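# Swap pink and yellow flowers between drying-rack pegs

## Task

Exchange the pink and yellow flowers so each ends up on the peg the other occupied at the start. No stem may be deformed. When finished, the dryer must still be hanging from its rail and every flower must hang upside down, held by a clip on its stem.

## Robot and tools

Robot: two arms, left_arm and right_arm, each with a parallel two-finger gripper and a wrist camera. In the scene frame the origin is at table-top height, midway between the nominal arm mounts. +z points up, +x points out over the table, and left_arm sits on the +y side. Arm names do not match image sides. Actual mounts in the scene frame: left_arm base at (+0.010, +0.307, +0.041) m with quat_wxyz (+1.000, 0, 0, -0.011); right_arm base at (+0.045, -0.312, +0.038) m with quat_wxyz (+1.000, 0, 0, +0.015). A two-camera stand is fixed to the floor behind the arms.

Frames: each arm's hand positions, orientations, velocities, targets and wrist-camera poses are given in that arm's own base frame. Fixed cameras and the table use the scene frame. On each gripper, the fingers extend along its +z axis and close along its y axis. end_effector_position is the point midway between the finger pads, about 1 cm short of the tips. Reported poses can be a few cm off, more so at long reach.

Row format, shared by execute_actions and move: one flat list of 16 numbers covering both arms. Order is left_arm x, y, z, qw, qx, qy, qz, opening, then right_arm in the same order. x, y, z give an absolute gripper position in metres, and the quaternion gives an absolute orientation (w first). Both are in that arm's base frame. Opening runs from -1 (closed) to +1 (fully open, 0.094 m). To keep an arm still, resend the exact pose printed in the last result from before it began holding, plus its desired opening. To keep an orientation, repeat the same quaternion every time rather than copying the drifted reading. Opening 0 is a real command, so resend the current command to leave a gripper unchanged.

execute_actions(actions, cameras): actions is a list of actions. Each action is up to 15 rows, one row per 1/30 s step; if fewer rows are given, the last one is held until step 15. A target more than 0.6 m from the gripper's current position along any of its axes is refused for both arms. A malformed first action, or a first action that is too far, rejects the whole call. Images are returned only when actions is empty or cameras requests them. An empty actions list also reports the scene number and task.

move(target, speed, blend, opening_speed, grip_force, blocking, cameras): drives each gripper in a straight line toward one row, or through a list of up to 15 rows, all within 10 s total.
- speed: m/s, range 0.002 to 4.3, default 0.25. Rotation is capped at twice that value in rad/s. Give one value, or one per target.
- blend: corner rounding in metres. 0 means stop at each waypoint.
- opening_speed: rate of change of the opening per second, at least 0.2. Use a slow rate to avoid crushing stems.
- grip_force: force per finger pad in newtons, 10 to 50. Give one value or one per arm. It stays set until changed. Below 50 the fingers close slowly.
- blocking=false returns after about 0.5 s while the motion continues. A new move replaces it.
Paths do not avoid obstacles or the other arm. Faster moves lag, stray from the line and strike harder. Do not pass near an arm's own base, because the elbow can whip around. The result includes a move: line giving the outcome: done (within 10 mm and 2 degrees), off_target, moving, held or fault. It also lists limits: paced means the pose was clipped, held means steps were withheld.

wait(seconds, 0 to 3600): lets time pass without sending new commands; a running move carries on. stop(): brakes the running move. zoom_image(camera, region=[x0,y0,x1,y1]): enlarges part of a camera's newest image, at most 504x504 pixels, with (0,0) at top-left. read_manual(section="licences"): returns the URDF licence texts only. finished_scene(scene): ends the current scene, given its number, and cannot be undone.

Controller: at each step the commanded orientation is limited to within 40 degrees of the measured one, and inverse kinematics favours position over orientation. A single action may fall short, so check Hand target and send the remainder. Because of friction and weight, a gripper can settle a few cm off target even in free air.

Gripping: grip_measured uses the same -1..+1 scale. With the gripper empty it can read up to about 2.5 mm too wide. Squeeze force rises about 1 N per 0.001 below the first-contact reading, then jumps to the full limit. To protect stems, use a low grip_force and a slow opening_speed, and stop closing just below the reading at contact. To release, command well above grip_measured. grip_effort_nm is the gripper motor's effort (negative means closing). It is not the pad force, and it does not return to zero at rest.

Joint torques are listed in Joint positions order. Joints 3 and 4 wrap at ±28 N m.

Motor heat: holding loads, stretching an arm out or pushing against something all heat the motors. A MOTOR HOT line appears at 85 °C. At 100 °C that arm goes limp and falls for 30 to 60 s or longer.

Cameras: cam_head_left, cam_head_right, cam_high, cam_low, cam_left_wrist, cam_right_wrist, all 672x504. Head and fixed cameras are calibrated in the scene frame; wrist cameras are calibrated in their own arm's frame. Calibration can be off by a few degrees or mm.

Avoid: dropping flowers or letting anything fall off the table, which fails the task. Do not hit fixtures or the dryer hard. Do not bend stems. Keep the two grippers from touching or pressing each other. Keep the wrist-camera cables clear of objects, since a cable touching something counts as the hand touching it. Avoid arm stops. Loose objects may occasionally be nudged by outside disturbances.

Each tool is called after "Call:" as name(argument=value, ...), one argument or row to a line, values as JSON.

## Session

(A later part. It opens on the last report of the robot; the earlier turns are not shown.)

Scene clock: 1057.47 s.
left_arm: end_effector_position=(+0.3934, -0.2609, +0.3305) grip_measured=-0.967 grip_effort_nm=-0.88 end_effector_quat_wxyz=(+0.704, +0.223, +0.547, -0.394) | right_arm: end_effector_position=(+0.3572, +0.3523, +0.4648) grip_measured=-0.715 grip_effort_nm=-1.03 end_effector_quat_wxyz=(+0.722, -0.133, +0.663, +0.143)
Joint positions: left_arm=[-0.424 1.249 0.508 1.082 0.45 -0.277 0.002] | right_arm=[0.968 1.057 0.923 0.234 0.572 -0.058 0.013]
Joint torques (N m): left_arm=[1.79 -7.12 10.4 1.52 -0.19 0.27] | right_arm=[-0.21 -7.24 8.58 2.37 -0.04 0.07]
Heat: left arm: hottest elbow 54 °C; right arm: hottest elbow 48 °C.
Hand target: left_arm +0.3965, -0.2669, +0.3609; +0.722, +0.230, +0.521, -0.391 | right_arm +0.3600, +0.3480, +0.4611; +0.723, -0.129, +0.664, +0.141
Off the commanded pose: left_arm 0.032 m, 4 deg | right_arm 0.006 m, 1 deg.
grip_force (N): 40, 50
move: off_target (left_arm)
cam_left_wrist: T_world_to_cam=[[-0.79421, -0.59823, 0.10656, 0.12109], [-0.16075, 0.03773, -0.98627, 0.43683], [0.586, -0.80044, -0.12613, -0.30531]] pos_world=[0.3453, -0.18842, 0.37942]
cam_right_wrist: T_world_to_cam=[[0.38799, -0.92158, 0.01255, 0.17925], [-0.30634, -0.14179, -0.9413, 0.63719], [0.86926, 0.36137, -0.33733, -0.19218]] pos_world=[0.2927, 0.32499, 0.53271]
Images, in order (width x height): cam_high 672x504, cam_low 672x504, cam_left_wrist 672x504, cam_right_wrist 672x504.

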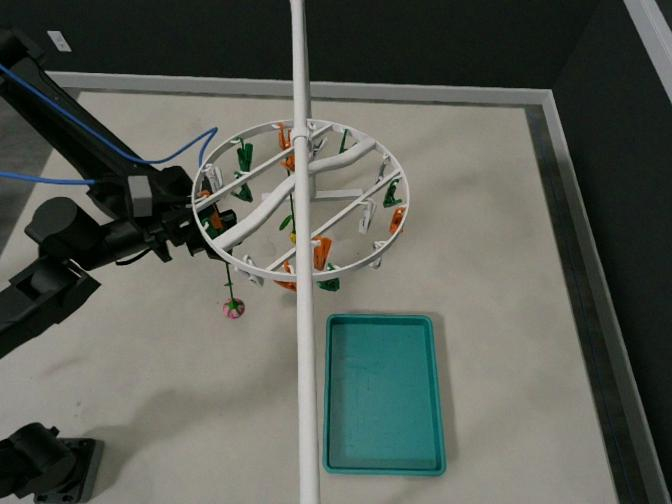

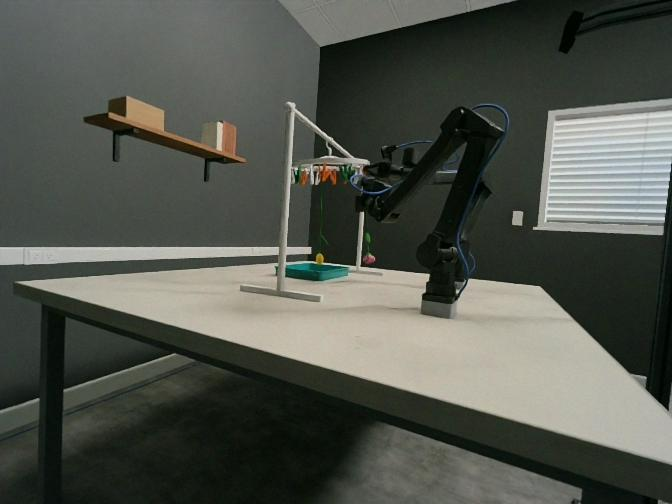

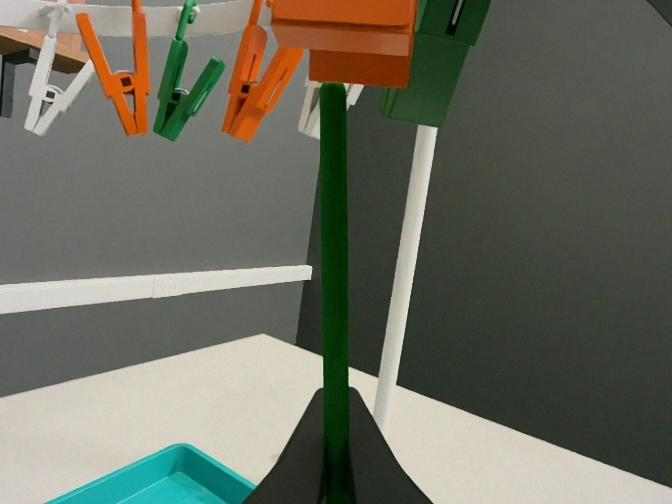

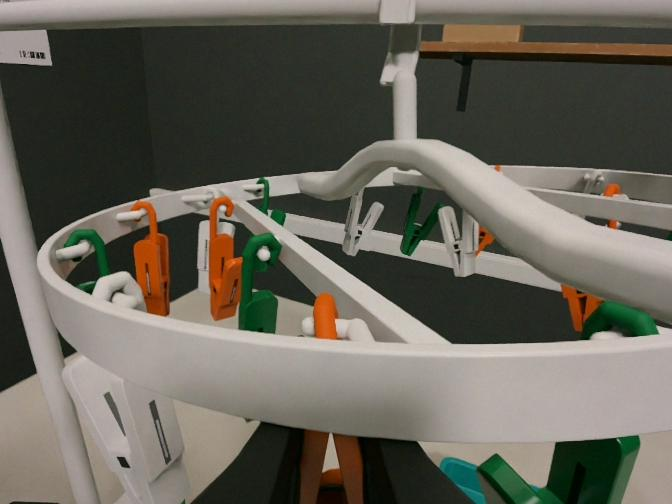

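Call:
move(
  target=[
    [0.395,-0.270,0.376,0.72,0.23,0.52,-0.39,-1, 0.360,0.348,0.461,0.723,-0.129,0.664,0.141,-1],
  ],
  speed=0.04,
  cameras=["cam_left_wrist","cam_low","cam_right_wrist"],
)

Call:
zoom_image(
  camera="cam_left_wrist",
  region=[250, 0, 430, 130],
)

Scene clock: 1063.23 s.
left_arm: end_effector_position=(+0.3909, -0.2631, +0.3443) grip_measured=-0.967 grip_effort_nm=-0.88 end_effector_quat_wxyz=(+0.704, +0.223, +0.548, -0.394) | right_arm: end_effector_position=(+0.3572, +0.3523, +0.4648) grip_measured=-0.715 grip_effort_nm=-1.03 end_effector_quat_wxyz=(+0.722, -0.133, +0.663, +0.143)
Joint positions: left_arm=[-0.433 1.207 0.524 1.022 0.441 -0.273 0.002] | right_arm=[0.968 1.057 0.923 0.234 0.572 -0.058 0.013]
Joint torques (N m): left_arm=[1.79 -6.71 10.81 1.48 -0.19 0.27] | right_arm=[-0.15 -7.18 8.61 2.36 -0.04 0.07]
Heat: left arm: hottest elbow 54 °C; right arm: hottest elbow 48 °C.
Hand target: left_arm +0.3934, -0.2690, +0.3757; +0.722, +0.230, +0.522, -0.391 | right_arm +0.3600, +0.3480, +0.4611; +0.723, -0.129, +0.664, +0.141
Off the commanded pose: left_arm 0.033 m, 4 deg | right_arm 0.006 m, 1 deg.
grip_force (N): 40, 50
move: off_target (left_arm)
cam_left_wrist: T_world_to_cam=[[-0.79441, -0.59804, 0.10613, 0.11658], [-0.16087, 0.03867, -0.98622, 0.45042], [0.5857, -0.80053, -0.12692, -0.30345]] pos_world=[0.3428, -0.19062, 0.39332]
cam_right_wrist: T_world_to_cam=[[0.38799, -0.92158, 0.01255, 0.17925], [-0.30634, -0.14179, -0.9413, 0.63719], [0.86926, 0.36137, -0.33733, -0.19218]] pos_world=[0.2927, 0.32499, 0.53271]
Images, in order (width x height): cam_low 672x504, cam_left_wrist 672x504, cam_right_wrist 672x504.

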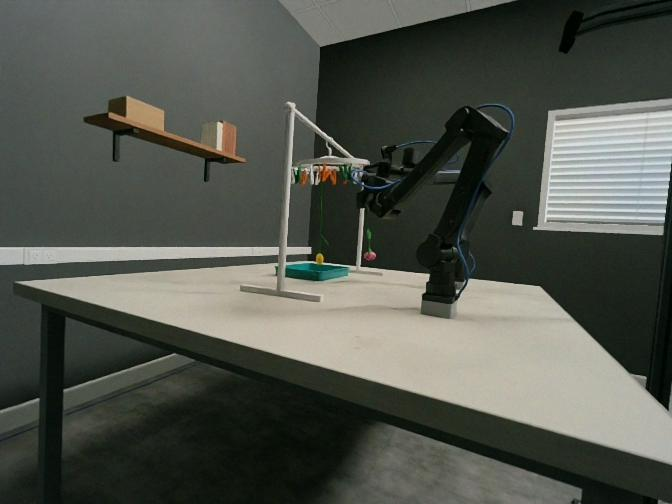

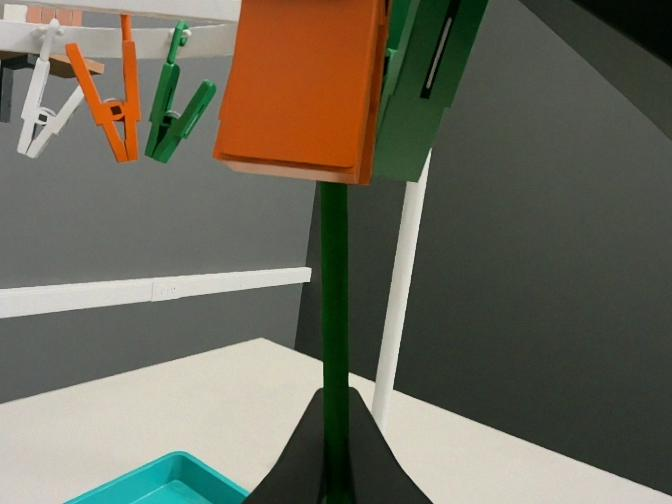

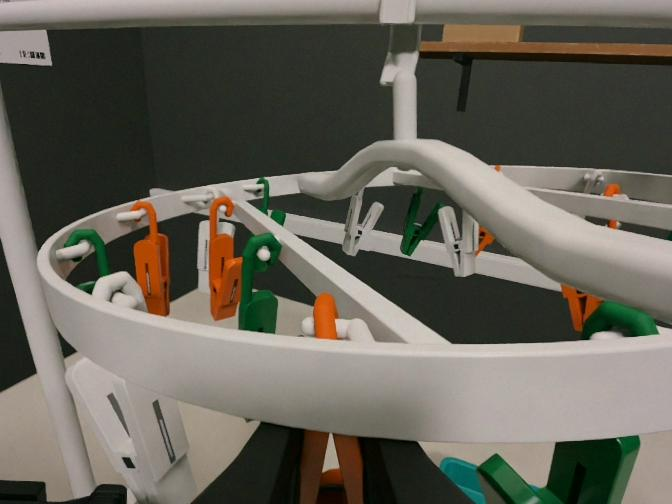

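Scaled by 2.800 from the camera's image (finer frame: 960x720).

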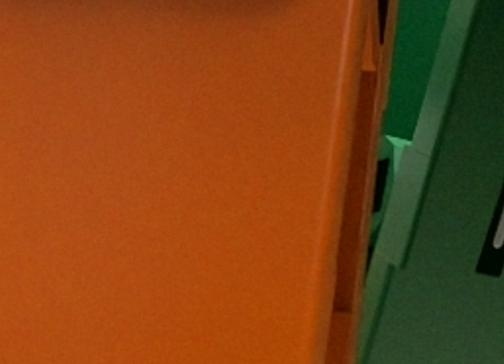

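Call:
zoom_image(
  camera="cam_left_wrist",
  region=[190, 0, 480, 220],
)

Call:
zoom_image(
  camera="cam_low",
  region=[330, 140, 410, 230],
)

Call:
zoom_image(
  camera="cam_right_wrist",
  region=[240, 410, 420, 504],
)

Scaled by 1.738 from the camera's image (finer frame: 960x720).

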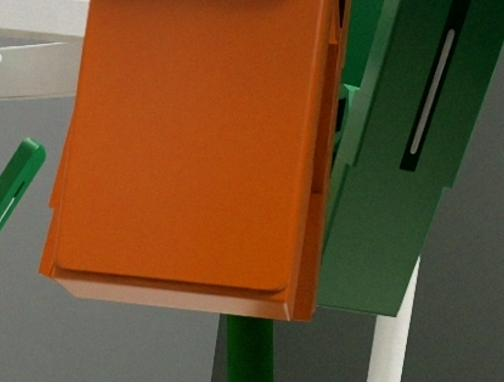

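Scaled by 5.600 from the camera's image (finer frame: 960x720).

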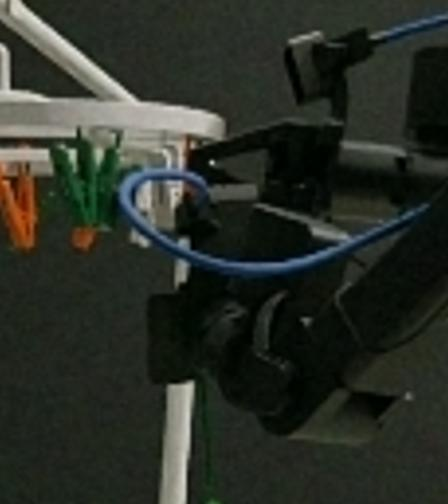

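Scaled by 2.800 from the camera's image (finer frame: 960x720).

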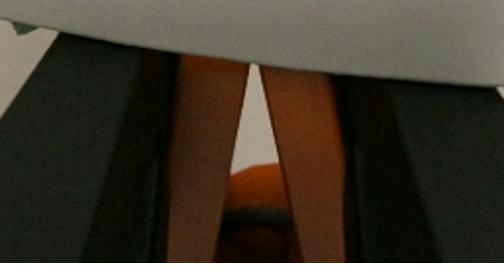

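Call:
move(
  target=[
    [0.398,-0.2675,0.387,0.72,0.23,0.52,-0.39,-1, 0.360,0.348,0.461,0.723,-0.129,0.664,0.141,-1],
  ],
  speed=0.04,
  cameras=["cam_left_wrist","cam_low","cam_right_wrist","cam_high"],
)

Call:
zoom_image(
  camera="cam_left_wrist",
  region=[190, 0, 480, 220],
)

Call:
zoom_image(
  camera="cam_low",
  region=[330, 140, 410, 230],
)

Scene clock: 1075.53 s.
left_arm: end_effector_position=(+0.3922, -0.2645, +0.3546) grip_measured=-0.967 grip_effort_nm=-0.88 end_effector_quat_wxyz=(+0.703, +0.225, +0.547, -0.395) | right_arm: end_effector_position=(+0.3572, +0.3523, +0.4648) grip_measured=-0.715 grip_effort_nm=-1.03 end_effector_quat_wxyz=(+0.722, -0.133, +0.663, +0.143)
Joint positions: left_arm=[-0.433 1.189 0.544 0.985 0.445 -0.273 0.002] | right_arm=[0.968 1.057 0.923 0.234 0.572 -0.058 0.013]
Joint torques (N m): left_arm=[2.61 -6.77 11.07 1.48 0.01 0.21] | right_arm=[-0.32 -7.12 8.55 2.3 -0.04 0.07]
Heat: left arm: hottest elbow 56 °C; right arm: hottest elbow 48 °C.
Hand target: left_arm +0.3963, -0.2665, +0.3868; +0.722, +0.230, +0.521, -0.391 | right_arm +0.3600, +0.3480, +0.4611; +0.723, -0.129, +0.664, +0.141
Off the commanded pose: left_arm 0.033 m, 4 deg | right_arm 0.006 m, 1 deg.
grip_force (N): 40, 50
move: off_target (left_arm)
cam_left_wrist: T_world_to_cam=[[-0.79693, -0.59498, 0.10439, 0.11813], [-0.15913, 0.04007, -0.98644, 0.46062], [0.58273, -0.80274, -0.12662, -0.30351]] pos_world=[0.34431, -0.19181, 0.40362]
cam_right_wrist: T_world_to_cam=[[0.38799, -0.92158, 0.01255, 0.17925], [-0.30634, -0.14179, -0.9413, 0.63719], [0.86926, 0.36137, -0.33733, -0.19218]] pos_world=[0.2927, 0.32499, 0.53271]
Images, in order (width x height): cam_high 672x504, cam_low 672x504, cam_left_wrist 672x504, cam_right_wrist 672x504.

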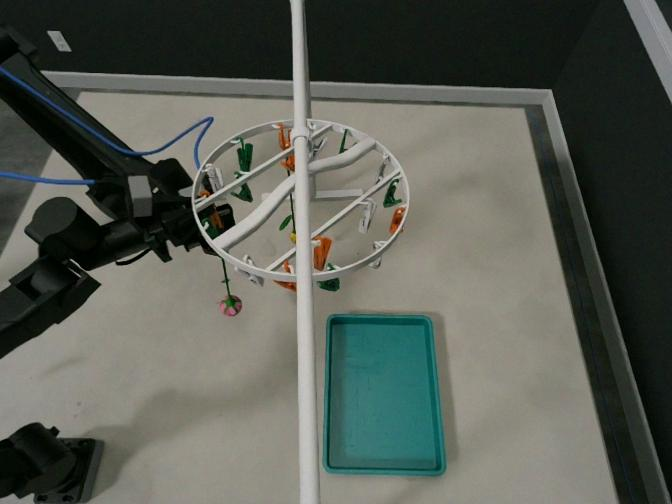

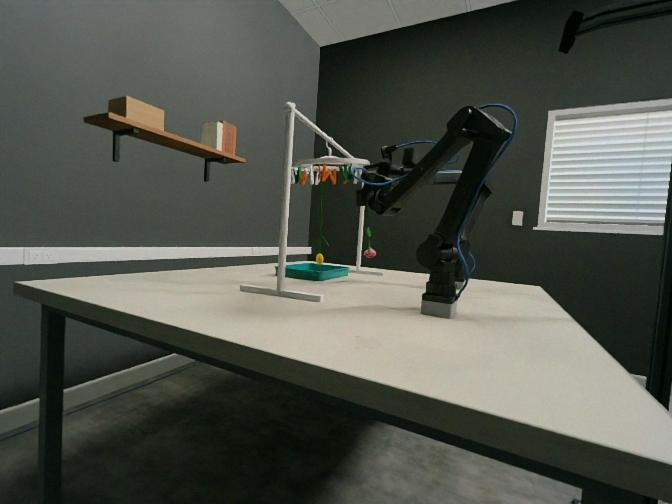

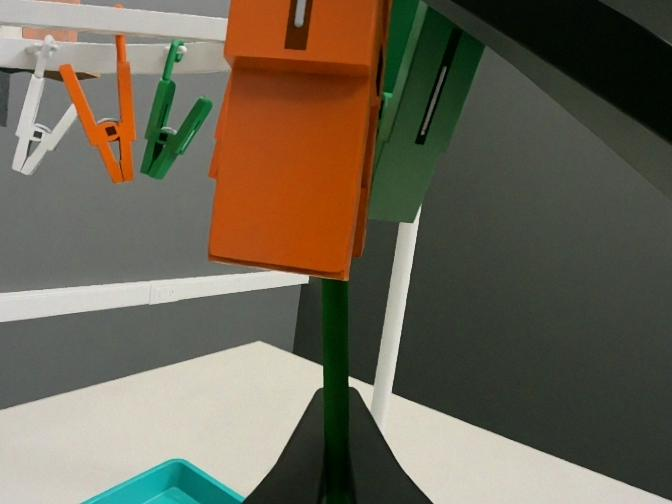

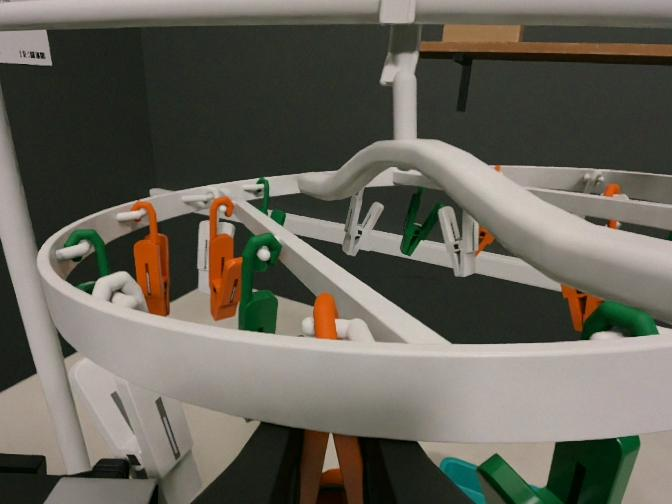

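Scaled by 1.738 from the camera's image (finer frame: 960x720).

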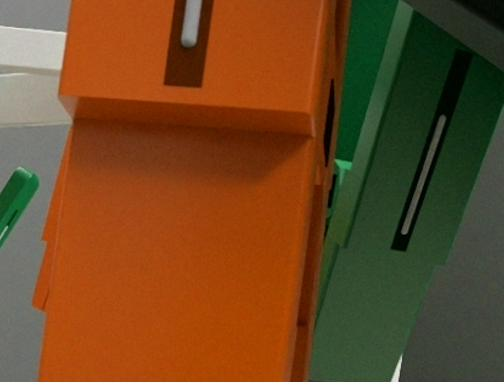

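Scaled by 5.600 from the camera's image (finer frame: 960x720).

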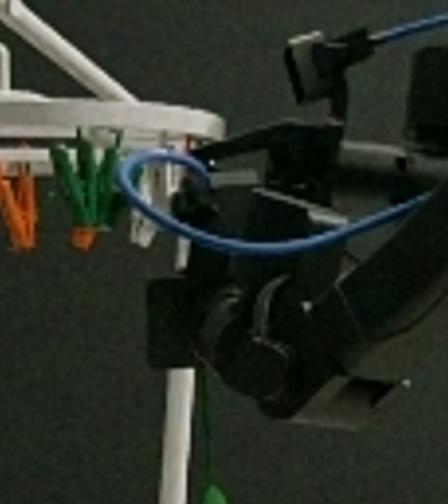

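Call:
move(
  target=[
    [0.405,-0.258,0.384,0.72,0.23,0.52,-0.39,-1, 0.360,0.348,0.461,0.723,-0.129,0.664,0.141,-1],
  ],
  speed=0.04,
  cameras=["cam_left_wrist","cam_low"],
)

Call:
zoom_image(
  camera="cam_left_wrist",
  region=[180, 100, 440, 340],
)

Scene clock: 1079.73 s.
left_arm: end_effector_position=(+0.3945, -0.2582, +0.3538) grip_measured=-0.967 grip_effort_nm=-0.88 end_effector_quat_wxyz=(+0.702, +0.231, +0.547, -0.394) | right_arm: end_effector_position=(+0.3572, +0.3523, +0.4648) grip_measured=-0.715 grip_effort_nm=-1.03 end_effector_quat_wxyz=(+0.722, -0.133, +0.663, +0.143)
Joint positions: left_arm=[-0.408 1.189 0.544 0.985 0.478 -0.273 0.002] | right_arm=[0.968 1.057 0.923 0.234 0.572 -0.058 0.013]
Joint torques (N m): left_arm=[3.25 -5.66 11.11 2.37 0 0.04] | right_arm=[-0.32 -7.3 8.55 2.32 -0.04 0.07]
Heat: left arm: hottest elbow 58 °C; right arm: hottest elbow 48 °C.
Hand target: left_arm +0.4033, -0.2571, +0.3837; +0.722, +0.231, +0.522, -0.391 | right_arm +0.3600, +0.3480, +0.4611; +0.723, -0.129, +0.664, +0.141
Off the commanded pose: left_arm 0.032 m, 4 deg | right_arm 0.006 m, 1 deg.
grip_force (N): 40, 50
move: off_target (left_arm)
cam_left_wrist: T_world_to_cam=[[-0.80077, -0.59141, 0.09488, 0.12951], [-0.15446, 0.05085, -0.98669, 0.46097], [0.57871, -0.80477, -0.13206, -0.29705]] pos_world=[0.34681, -0.1859, 0.40332]
Images, in order (width x height): cam_low 672x504, cam_left_wrist 672x504.

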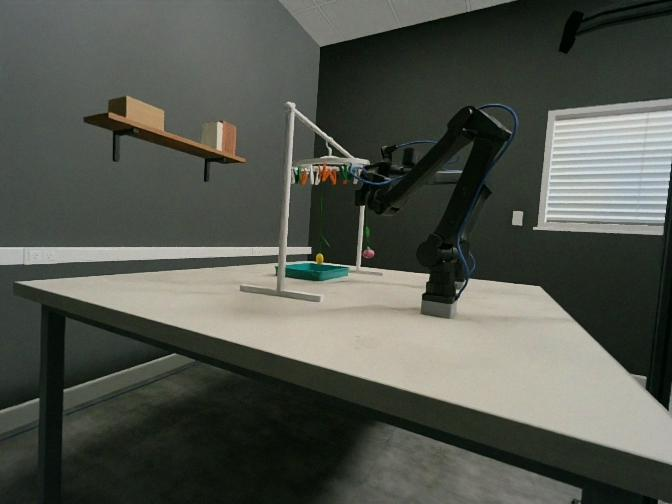

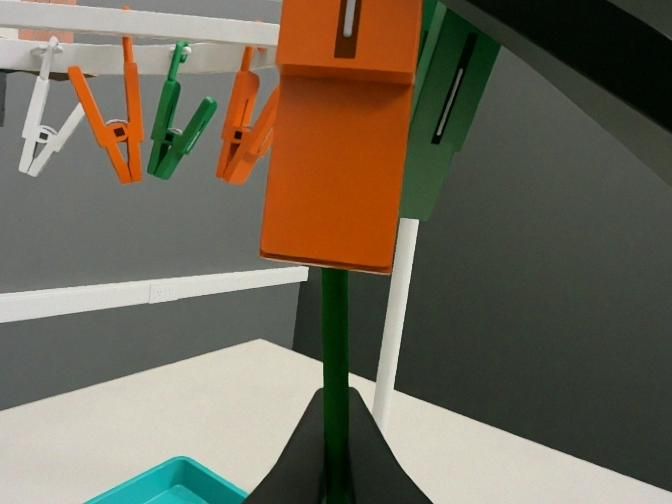

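Scaled by 1.938 from the camera's image (finer frame: 960x720).

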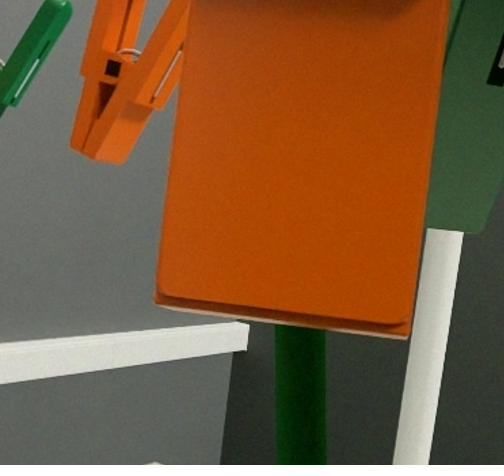

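Call:
move(
  target=[
    [0.402,-0.256,0.340,0.72,0.23,0.52,-0.39,-1, 0.360,0.348,0.461,0.723,-0.129,0.664,0.141,-1],
    [0.389,-0.239,0.335,0.72,0.23,0.52,-0.39,-1, 0.360,0.348,0.461,0.723,-0.129,0.664,0.141,-1],
  ],
  speed=0.05,
  cameras=["cam_left_wrist","cam_high"],
)

Call:
zoom_image(
  camera="cam_left_wrist",
  region=[250, 0, 450, 140],
)

Scene clock: 1091.33 s.
left_arm: end_effector_position=(+0.3912, -0.2445, +0.3226) grip_measured=-0.967 grip_effort_nm=-0.88 end_effector_quat_wxyz=(+0.710, +0.232, +0.536, -0.393) | right_arm: end_effector_position=(+0.3571, +0.3522, +0.4654) grip_measured=-0.716 grip_effort_nm=-1.03 end_effector_quat_wxyz=(+0.723, -0.133, +0.663, +0.143)
Joint positions: left_arm=[-0.372 1.27 0.478 1.165 0.511 -0.286 0.002] | right_arm=[0.968 1.056 0.923 0.236 0.572 -0.058 0.013]
Joint torques (N m): left_arm=[3.25 -7.18 6.68 2.66 -0.01 0.05] | right_arm=[-0.21 -7 8.53 2.29 -0.04 0.07]
Heat: left arm: hottest elbow 60 °C; right arm: hottest elbow 47 °C.
Hand target: left_arm +0.3890, -0.2391, +0.3348; +0.722, +0.231, +0.522, -0.391 | right_arm +0.3599, +0.3480, +0.4611; +0.723, -0.129, +0.664, +0.141
Off the commanded pose: left_arm 0.014 m, 2 deg | right_arm 0.007 m, 1 deg.
grip_force (N): 40, 50
move: off_target (left_arm)
cam_left_wrist: T_world_to_cam=[[-0.80214, -0.59162, 0.08096, 0.14295], [-0.13022, 0.04099, -0.99064, 0.4184], [0.58276, -0.80517, -0.10992, -0.29699]] pos_world=[0.34222, -0.17171, 0.37027]
Images, in order (width x height): cam_high 672x504, cam_left_wrist 672x504.

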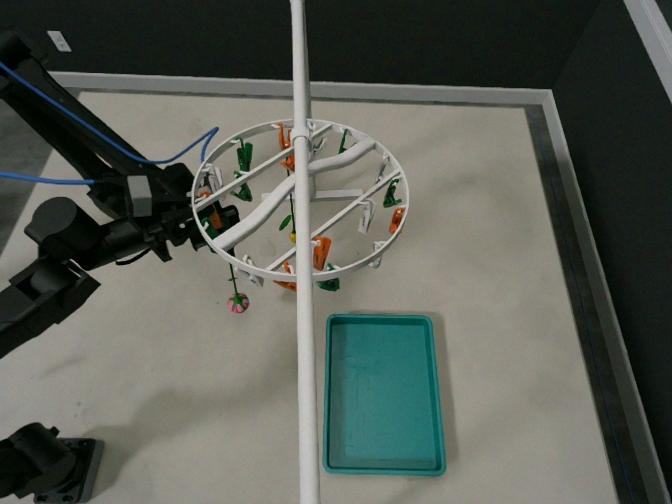

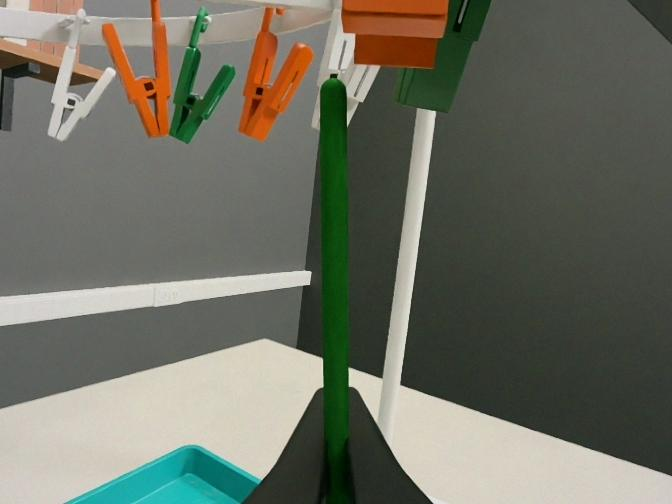

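Scaled by 2.520 from the camera's image (finer frame: 960x720).

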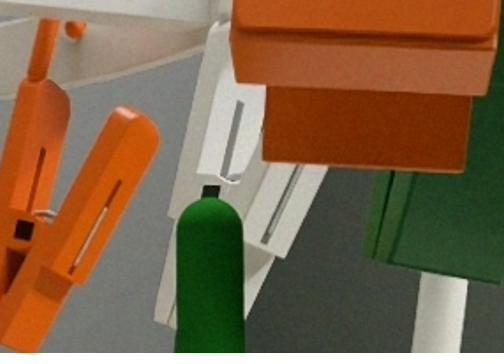

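Call:
move(
  target=[
    [0.380,-0.254,0.338,0.72,0.23,0.52,-0.39,-1, 0.360,0.348,0.461,0.723,-0.129,0.664,0.141,-1],
  ],
  speed=0.05,
  cameras=["cam_left_wrist"],
)

Call:
zoom_image(
  camera="cam_left_wrist",
  region=[250, 0, 450, 140],
)

Scene clock: 1097.17 s.
left_arm: end_effector_position=(+0.3841, -0.2522, +0.3329) grip_measured=-0.967 grip_effort_nm=-0.88 end_effector_quat_wxyz=(+0.718, +0.225, +0.527, -0.395) | right_arm: end_effector_position=(+0.3571, +0.3522, +0.4654) grip_measured=-0.716 grip_effort_nm=-1.03 end_effector_quat_wxyz=(+0.723, -0.133, +0.663, +0.143)
Joint positions: left_arm=[-0.409 1.249 0.478 1.165 0.466 -0.284 0.002] | right_arm=[0.968 1.056 0.923 0.236 0.572 -0.058 0.013]
Joint torques (N m): left_arm=[1.96 -6.95 6.64 1.44 -0.22 0.23] | right_arm=[-0.21 -7.36 8.58 2.3 -0.04 0.07]
Heat: left arm: hottest elbow 59 °C; right arm: hottest elbow 47 °C.
Hand target: left_arm +0.3800, -0.2539, +0.3380; +0.722, +0.231, +0.521, -0.391 | right_arm +0.3599, +0.3480, +0.4611; +0.723, -0.129, +0.664, +0.141
Off the commanded pose: left_arm 0.007 m, 1 deg | right_arm 0.007 m, 1 deg.
grip_force (N): 40, 50
move: done
cam_left_wrist: T_world_to_cam=[[-0.80008, -0.59413, 0.08297, 0.12975], [-0.11648, 0.01819, -0.99303, 0.41764], [0.58848, -0.80417, -0.08375, -0.30854]] pos_world=[0.33403, -0.17863, 0.37812]

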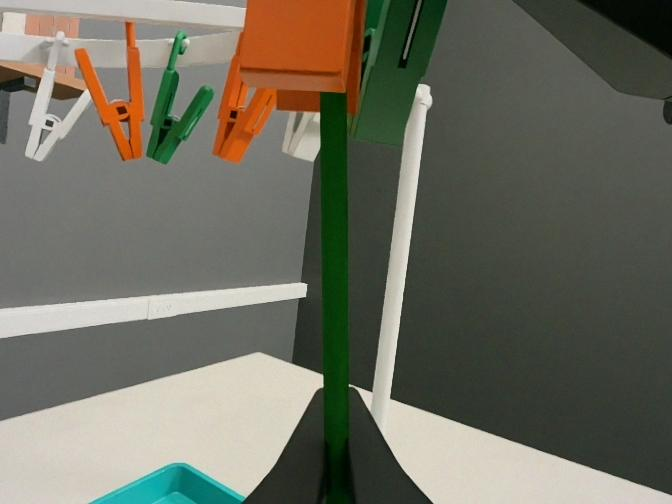

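Scaled by 2.520 from the camera's image (finer frame: 960x720).

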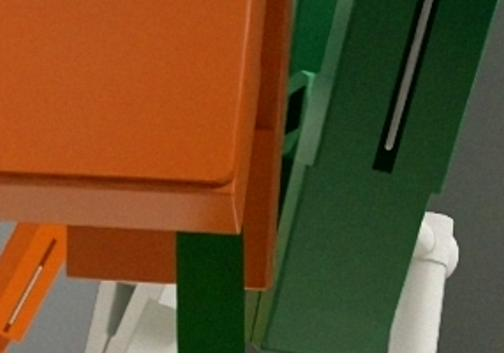

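Call:
move(
  target=[
    [0.387,-0.248,0.345,0.72,0.23,0.52,-0.39,-1, 0.360,0.348,0.461,0.723,-0.129,0.664,0.141,-1],
    [0.389,-0.250,0.372,0.72,0.23,0.52,-0.39,-1, 0.360,0.348,0.461,0.723,-0.129,0.664,0.141,-1],
  ],
  speed=0.04,
  cameras=["cam_left_wrist","cam_right_wrist"],
)

Call:
zoom_image(
  camera="cam_left_wrist",
  region=[190, 60, 450, 260],
)

Scene clock: 1102.50 s.
left_arm: end_effector_position=(+0.3806, -0.2500, +0.3405) grip_measured=-0.967 grip_effort_nm=-0.88 end_effector_quat_wxyz=(+0.702, +0.229, +0.545, -0.397) | right_arm: end_effector_position=(+0.3571, +0.3522, +0.4654) grip_measured=-0.716 grip_effort_nm=-1.03 end_effector_quat_wxyz=(+0.723, -0.133, +0.663, +0.143)
Joint positions: left_arm=[-0.401 1.176 0.486 1.037 0.484 -0.284 0.002] | right_arm=[0.968 1.056 0.923 0.236 0.572 -0.058 0.013]
Joint torques (N m): left_arm=[3.08 -6.36 10.74 1.57 -0.09 0.14] | right_arm=[-0.15 -6.95 8.54 2.3 -0.06 0.08]
Heat: left arm: hottest elbow 59 °C; right arm: hottest elbow 47 °C.
Hand target: left_arm +0.3872, -0.2492, +0.3717; +0.722, +0.231, +0.522, -0.391 | right_arm +0.3599, +0.3480, +0.4611; +0.723, -0.129, +0.664, +0.141
Off the commanded pose: left_arm 0.033 m, 4 deg | right_arm 0.007 m, 1 deg.
grip_force (N): 40, 50
move: off_target (left_arm)
cam_left_wrist: T_world_to_cam=[[-0.80197, -0.58898, 0.09972, 0.12386], [-0.15497, 0.04392, -0.98694, 0.44382], [0.57691, -0.80695, -0.12649, -0.28584]] pos_world=[0.33301, -0.1772, 0.38951]
cam_right_wrist: T_world_to_cam=[[0.38795, -0.92161, 0.01129, 0.1797], [-0.30514, -0.13999, -0.94196, 0.63691], [0.8697, 0.36199, -0.33553, -0.19314]] pos_world=[0.2926, 0.32469, 0.53311]

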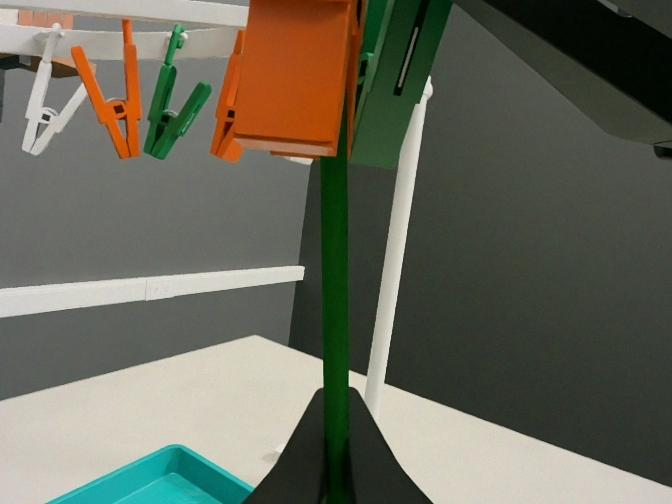

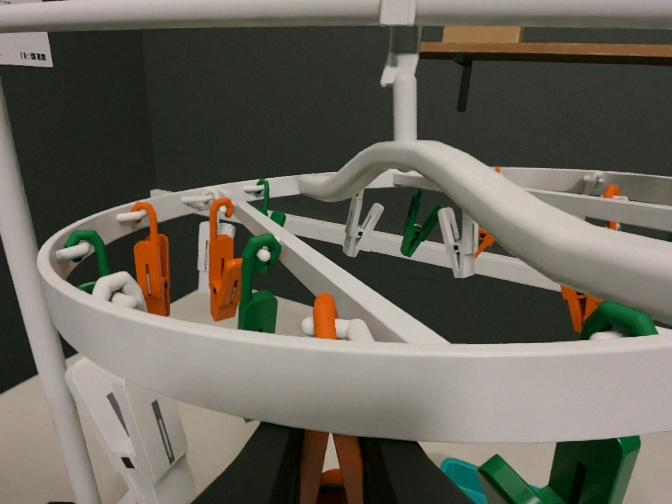

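Scaled by 1.938 from the camera's image (finer frame: 960x720).

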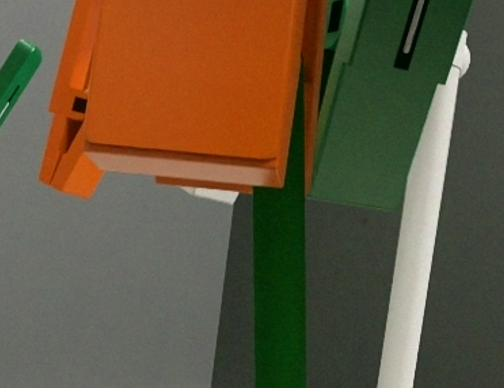

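Call:
move(
  target=[
    [0.395,-0.2445,0.372,0.72,0.23,0.52,-0.39,-1, 0.360,0.348,0.461,0.723,-0.129,0.664,0.141,-1],
    [0.395,-0.2445,0.381,0.72,0.23,0.52,-0.39,-1, 0.360,0.348,0.461,0.723,-0.129,0.664,0.141,-1],
  ],
  speed=0.04,
  cameras=["cam_left_wrist","cam_right_wrist"],
)

Call:
zoom_image(
  camera="cam_left_wrist",
  region=[190, 60, 450, 260],
)

Scene clock: 1107.87 s.
left_arm: end_effector_position=(+0.3866, -0.2455, +0.3472) grip_measured=-0.967 grip_effort_nm=-0.88 end_effector_quat_wxyz=(+0.703, +0.231, +0.545, -0.394) | right_arm: end_effector_position=(+0.3571, +0.3522, +0.4654) grip_measured=-0.716 grip_effort_nm=-1.03 end_effector_quat_wxyz=(+0.723, -0.133, +0.663, +0.143)
Joint positions: left_arm=[-0.38 1.169 0.505 1.012 0.503 -0.284 0.002] | right_arm=[0.968 1.056 0.923 0.236 0.572 -0.058 0.013]
Joint torques (N m): left_arm=[3.25 -6.53 11.07 1.54 -0.03 0.02] | right_arm=[-0.32 -7.12 8.54 2.3 -0.04 0.07]
Heat: left arm: hottest elbow 59 °C; right arm: hottest elbow 47 °C.
Hand target: left_arm +0.3931, -0.2436, +0.3807; +0.722, +0.231, +0.522, -0.391 | right_arm +0.3600, +0.3481, +0.4610; +0.723, -0.129, +0.664, +0.141
Off the commanded pose: left_arm 0.035 m, 4 deg | right_arm 0.007 m, 1 deg.
grip_force (N): 40, 50
move: off_target (left_arm)
cam_left_wrist: T_world_to_cam=[[-0.80065, -0.59176, 0.09365, 0.13163], [-0.1519, 0.0493, -0.98716, 0.45141], [0.57955, -0.8046, -0.12937, -0.28428]] pos_world=[0.33871, -0.1731, 0.39651]
cam_right_wrist: T_world_to_cam=[[0.38795, -0.92161, 0.01129, 0.1797], [-0.30514, -0.13999, -0.94196, 0.63691], [0.8697, 0.36199, -0.33553, -0.19314]] pos_world=[0.2926, 0.32469, 0.53311]

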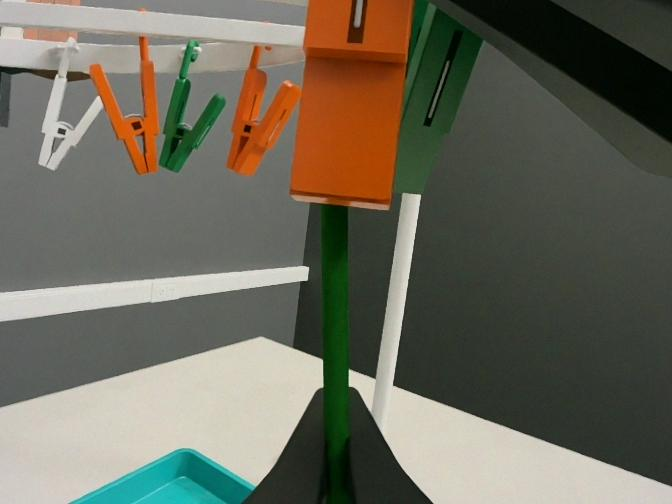

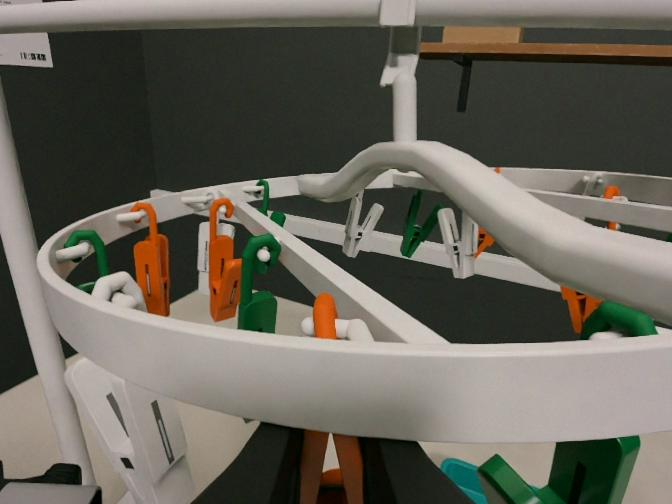

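Scaled by 1.938 from the camera's image (finer frame: 960x720).

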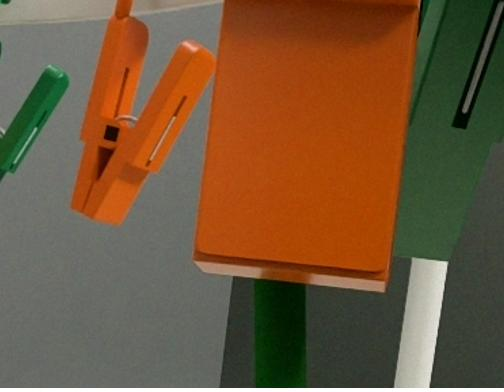

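Call:
move(
  target=[
    [0.395,-0.2445,0.381,0.72,0.23,0.52,-0.39,-1, 0.360,0.348,0.461,0.723,-0.129,0.664,0.141,0.0],
  ],
  opening_speed=0.5,
  cameras=["cam_left_wrist","cam_right_wrist"],
)

Call:
zoom_image(
  camera="cam_left_wrist",
  region=[190, 60, 450, 260],
)

Scene clock: 1112.33 s.
left_arm: end_effector_position=(+0.3869, -0.2456, +0.3483) grip_measured=-0.967 grip_effort_nm=-0.88 end_effector_quat_wxyz=(+0.704, +0.231, +0.545, -0.394) | right_arm: end_effector_position=(+0.3570, +0.3523, +0.4640) grip_measured=-0.002 grip_effort_nm=0.08 end_effector_quat_wxyz=(+0.722, -0.134, +0.663, +0.143)
Joint positions: left_arm=[-0.38 1.169 0.507 1.011 0.503 -0.284 0.002] | right_arm=[0.968 1.056 0.921 0.236 0.571 -0.058 0.047]
Joint torques (N m): left_arm=[3.19 -6.48 10.95 1.52 -0.03 0.02] | right_arm=[-0.26 -7.18 8.69 2.3 -0.01 0.07]
Heat: left arm: hottest elbow 59 °C; right arm: hottest elbow 47 °C.
Hand target: left_arm +0.3933, -0.2437, +0.3806; +0.722, +0.231, +0.522, -0.391 | right_arm +0.3600, +0.3481, +0.4610; +0.723, -0.129, +0.664, +0.141
Off the commanded pose: left_arm 0.034 m, 3 deg | right_arm 0.006 m, 1 deg.
grip_force (N): 40, 50
move: off_target (left_arm)
cam_left_wrist: T_world_to_cam=[[-0.80083, -0.59165, 0.09288, 0.1321], [-0.15051, 0.04872, -0.98741, 0.45197], [0.57968, -0.80472, -0.12807, -0.28499]] pos_world=[0.33901, -0.1732, 0.39751]
cam_right_wrist: T_world_to_cam=[[0.38907, -0.92112, 0.01264, 0.17869], [-0.30606, -0.14219, -0.94133, 0.63645], [0.86888, 0.36238, -0.33724, -0.19259]] pos_world=[0.2926, 0.32489, 0.53191]

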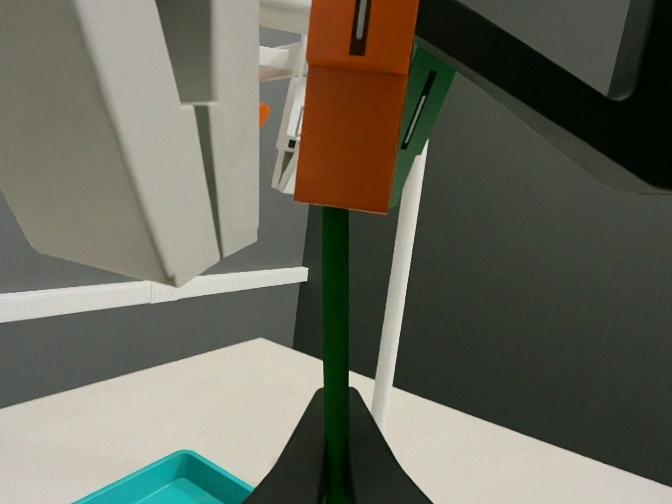

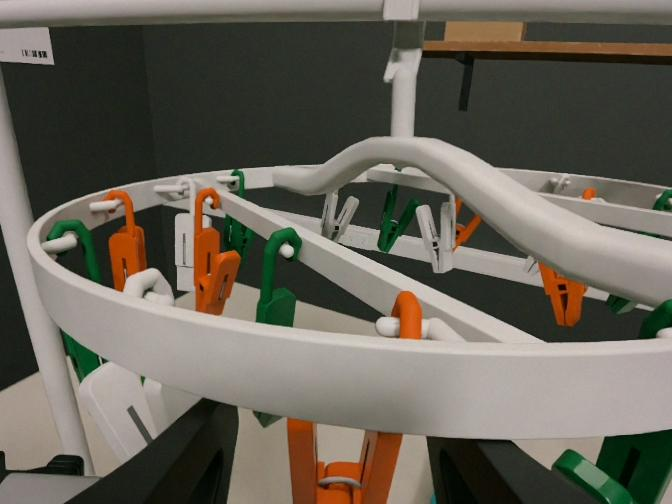

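Scaled by 1.938 from the camera's image (finer frame: 960x720).

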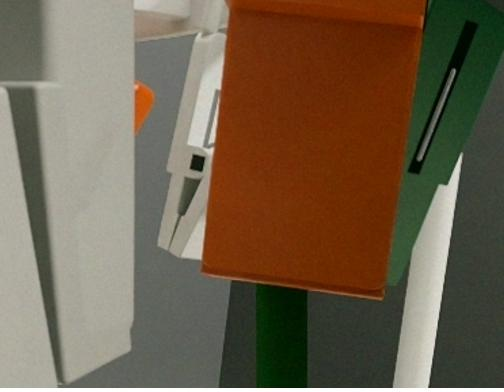

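Call:
move(
  target=[
    [0.395,-0.2445,0.381,0.72,0.23,0.52,-0.39,-1, 0.270,0.312,0.465,0.723,-0.129,0.664,0.141,0.0],
    [0.395,-0.2445,0.381,0.72,0.23,0.52,-0.39,-1, 0.20,0.18,0.45,0.723,-0.129,0.664,0.141,0.0],
  ],
  speed=0.12,
  blend=0.02,
  cameras=["cam_left_wrist","cam_right_wrist","cam_head_left","cam_head_right"],
)

Scene clock: 1117.73 s.
left_arm: end_effector_position=(+0.3866, -0.2455, +0.3490) grip_measured=-0.967 grip_effort_nm=-0.88 end_effector_quat_wxyz=(+0.704, +0.231, +0.544, -0.394) | right_arm: end_effector_position=(+0.2017, +0.1777, +0.4582) grip_measured=-0.001 grip_effort_nm=0.08 end_effector_quat_wxyz=(+0.725, -0.116, +0.662, +0.148)
Joint positions: left_arm=[-0.38 1.167 0.507 1.011 0.503 -0.284 0.002] | right_arm=[1.234 0.321 0.63 -0.162 0.853 -0.083 0.047]
Joint torques (N m): left_arm=[3.25 -6.36 10.96 1.54 -0.03 0.02] | right_arm=[1.44 4.66 7.98 1.47 0.02 -0.13]
Heat: left arm: hottest elbow 60 °C; right arm: hottest elbow 47 °C.
Hand target: left_arm +0.3933, -0.2437, +0.3806; +0.722, +0.231, +0.522, -0.391 | right_arm +0.2002, +0.1800, +0.4500; +0.723, -0.129, +0.664, +0.141
Off the commanded pose: left_arm 0.033 m, 3 deg | right_arm 0.009 m, 2 deg.
grip_force (N): 40, 50
move: off_target (left_arm)
cam_left_wrist: T_world_to_cam=[[-0.80096, -0.5916, 0.09205, 0.13223], [-0.14907, 0.04815, -0.98765, 0.4519], [0.57986, -0.80479, -0.12676, -0.28513]] pos_world=[0.33861, -0.173, 0.39801]
cam_right_wrist: T_world_to_cam=[[0.37335, -0.9275, -0.01862, 0.09693], [-0.30878, -0.10532, -0.94528, 0.55441], [0.87479, 0.35868, -0.32572, -0.00215]] pos_world=[0.13689, 0.14907, 0.52518]
Images, in order (width x height): cam_head_left 672x504, cam_head_right 672x504, cam_left_wrist 672x504, cam_right_wrist 672x504.

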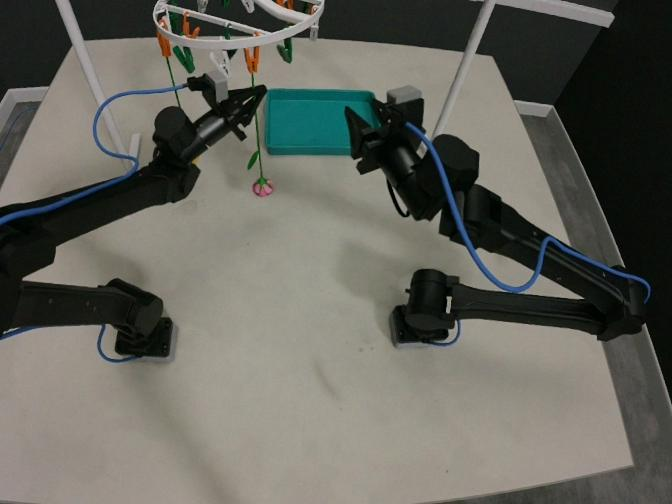

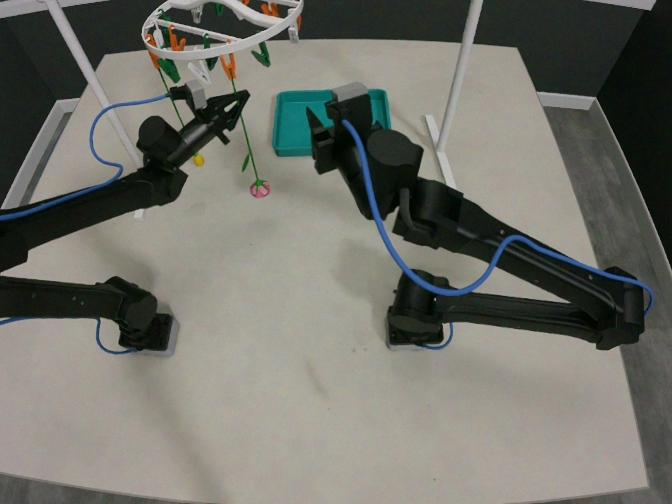

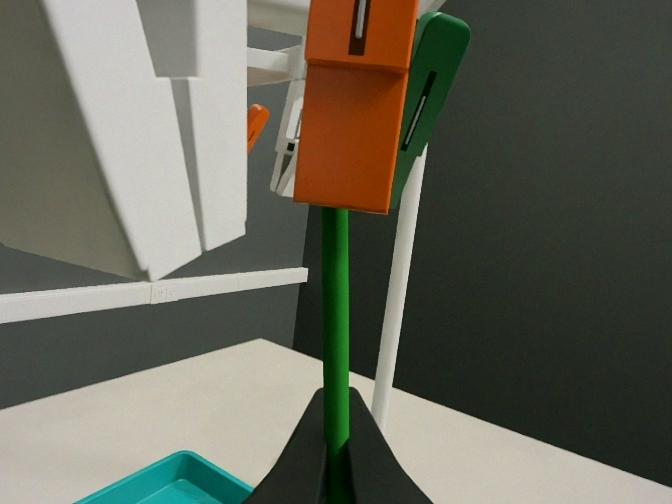

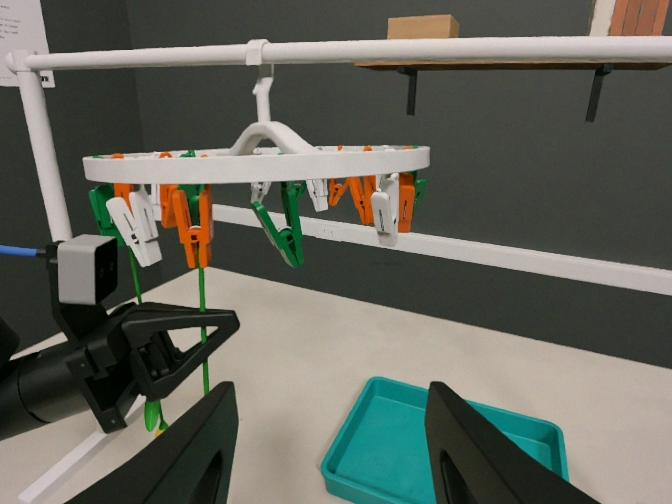

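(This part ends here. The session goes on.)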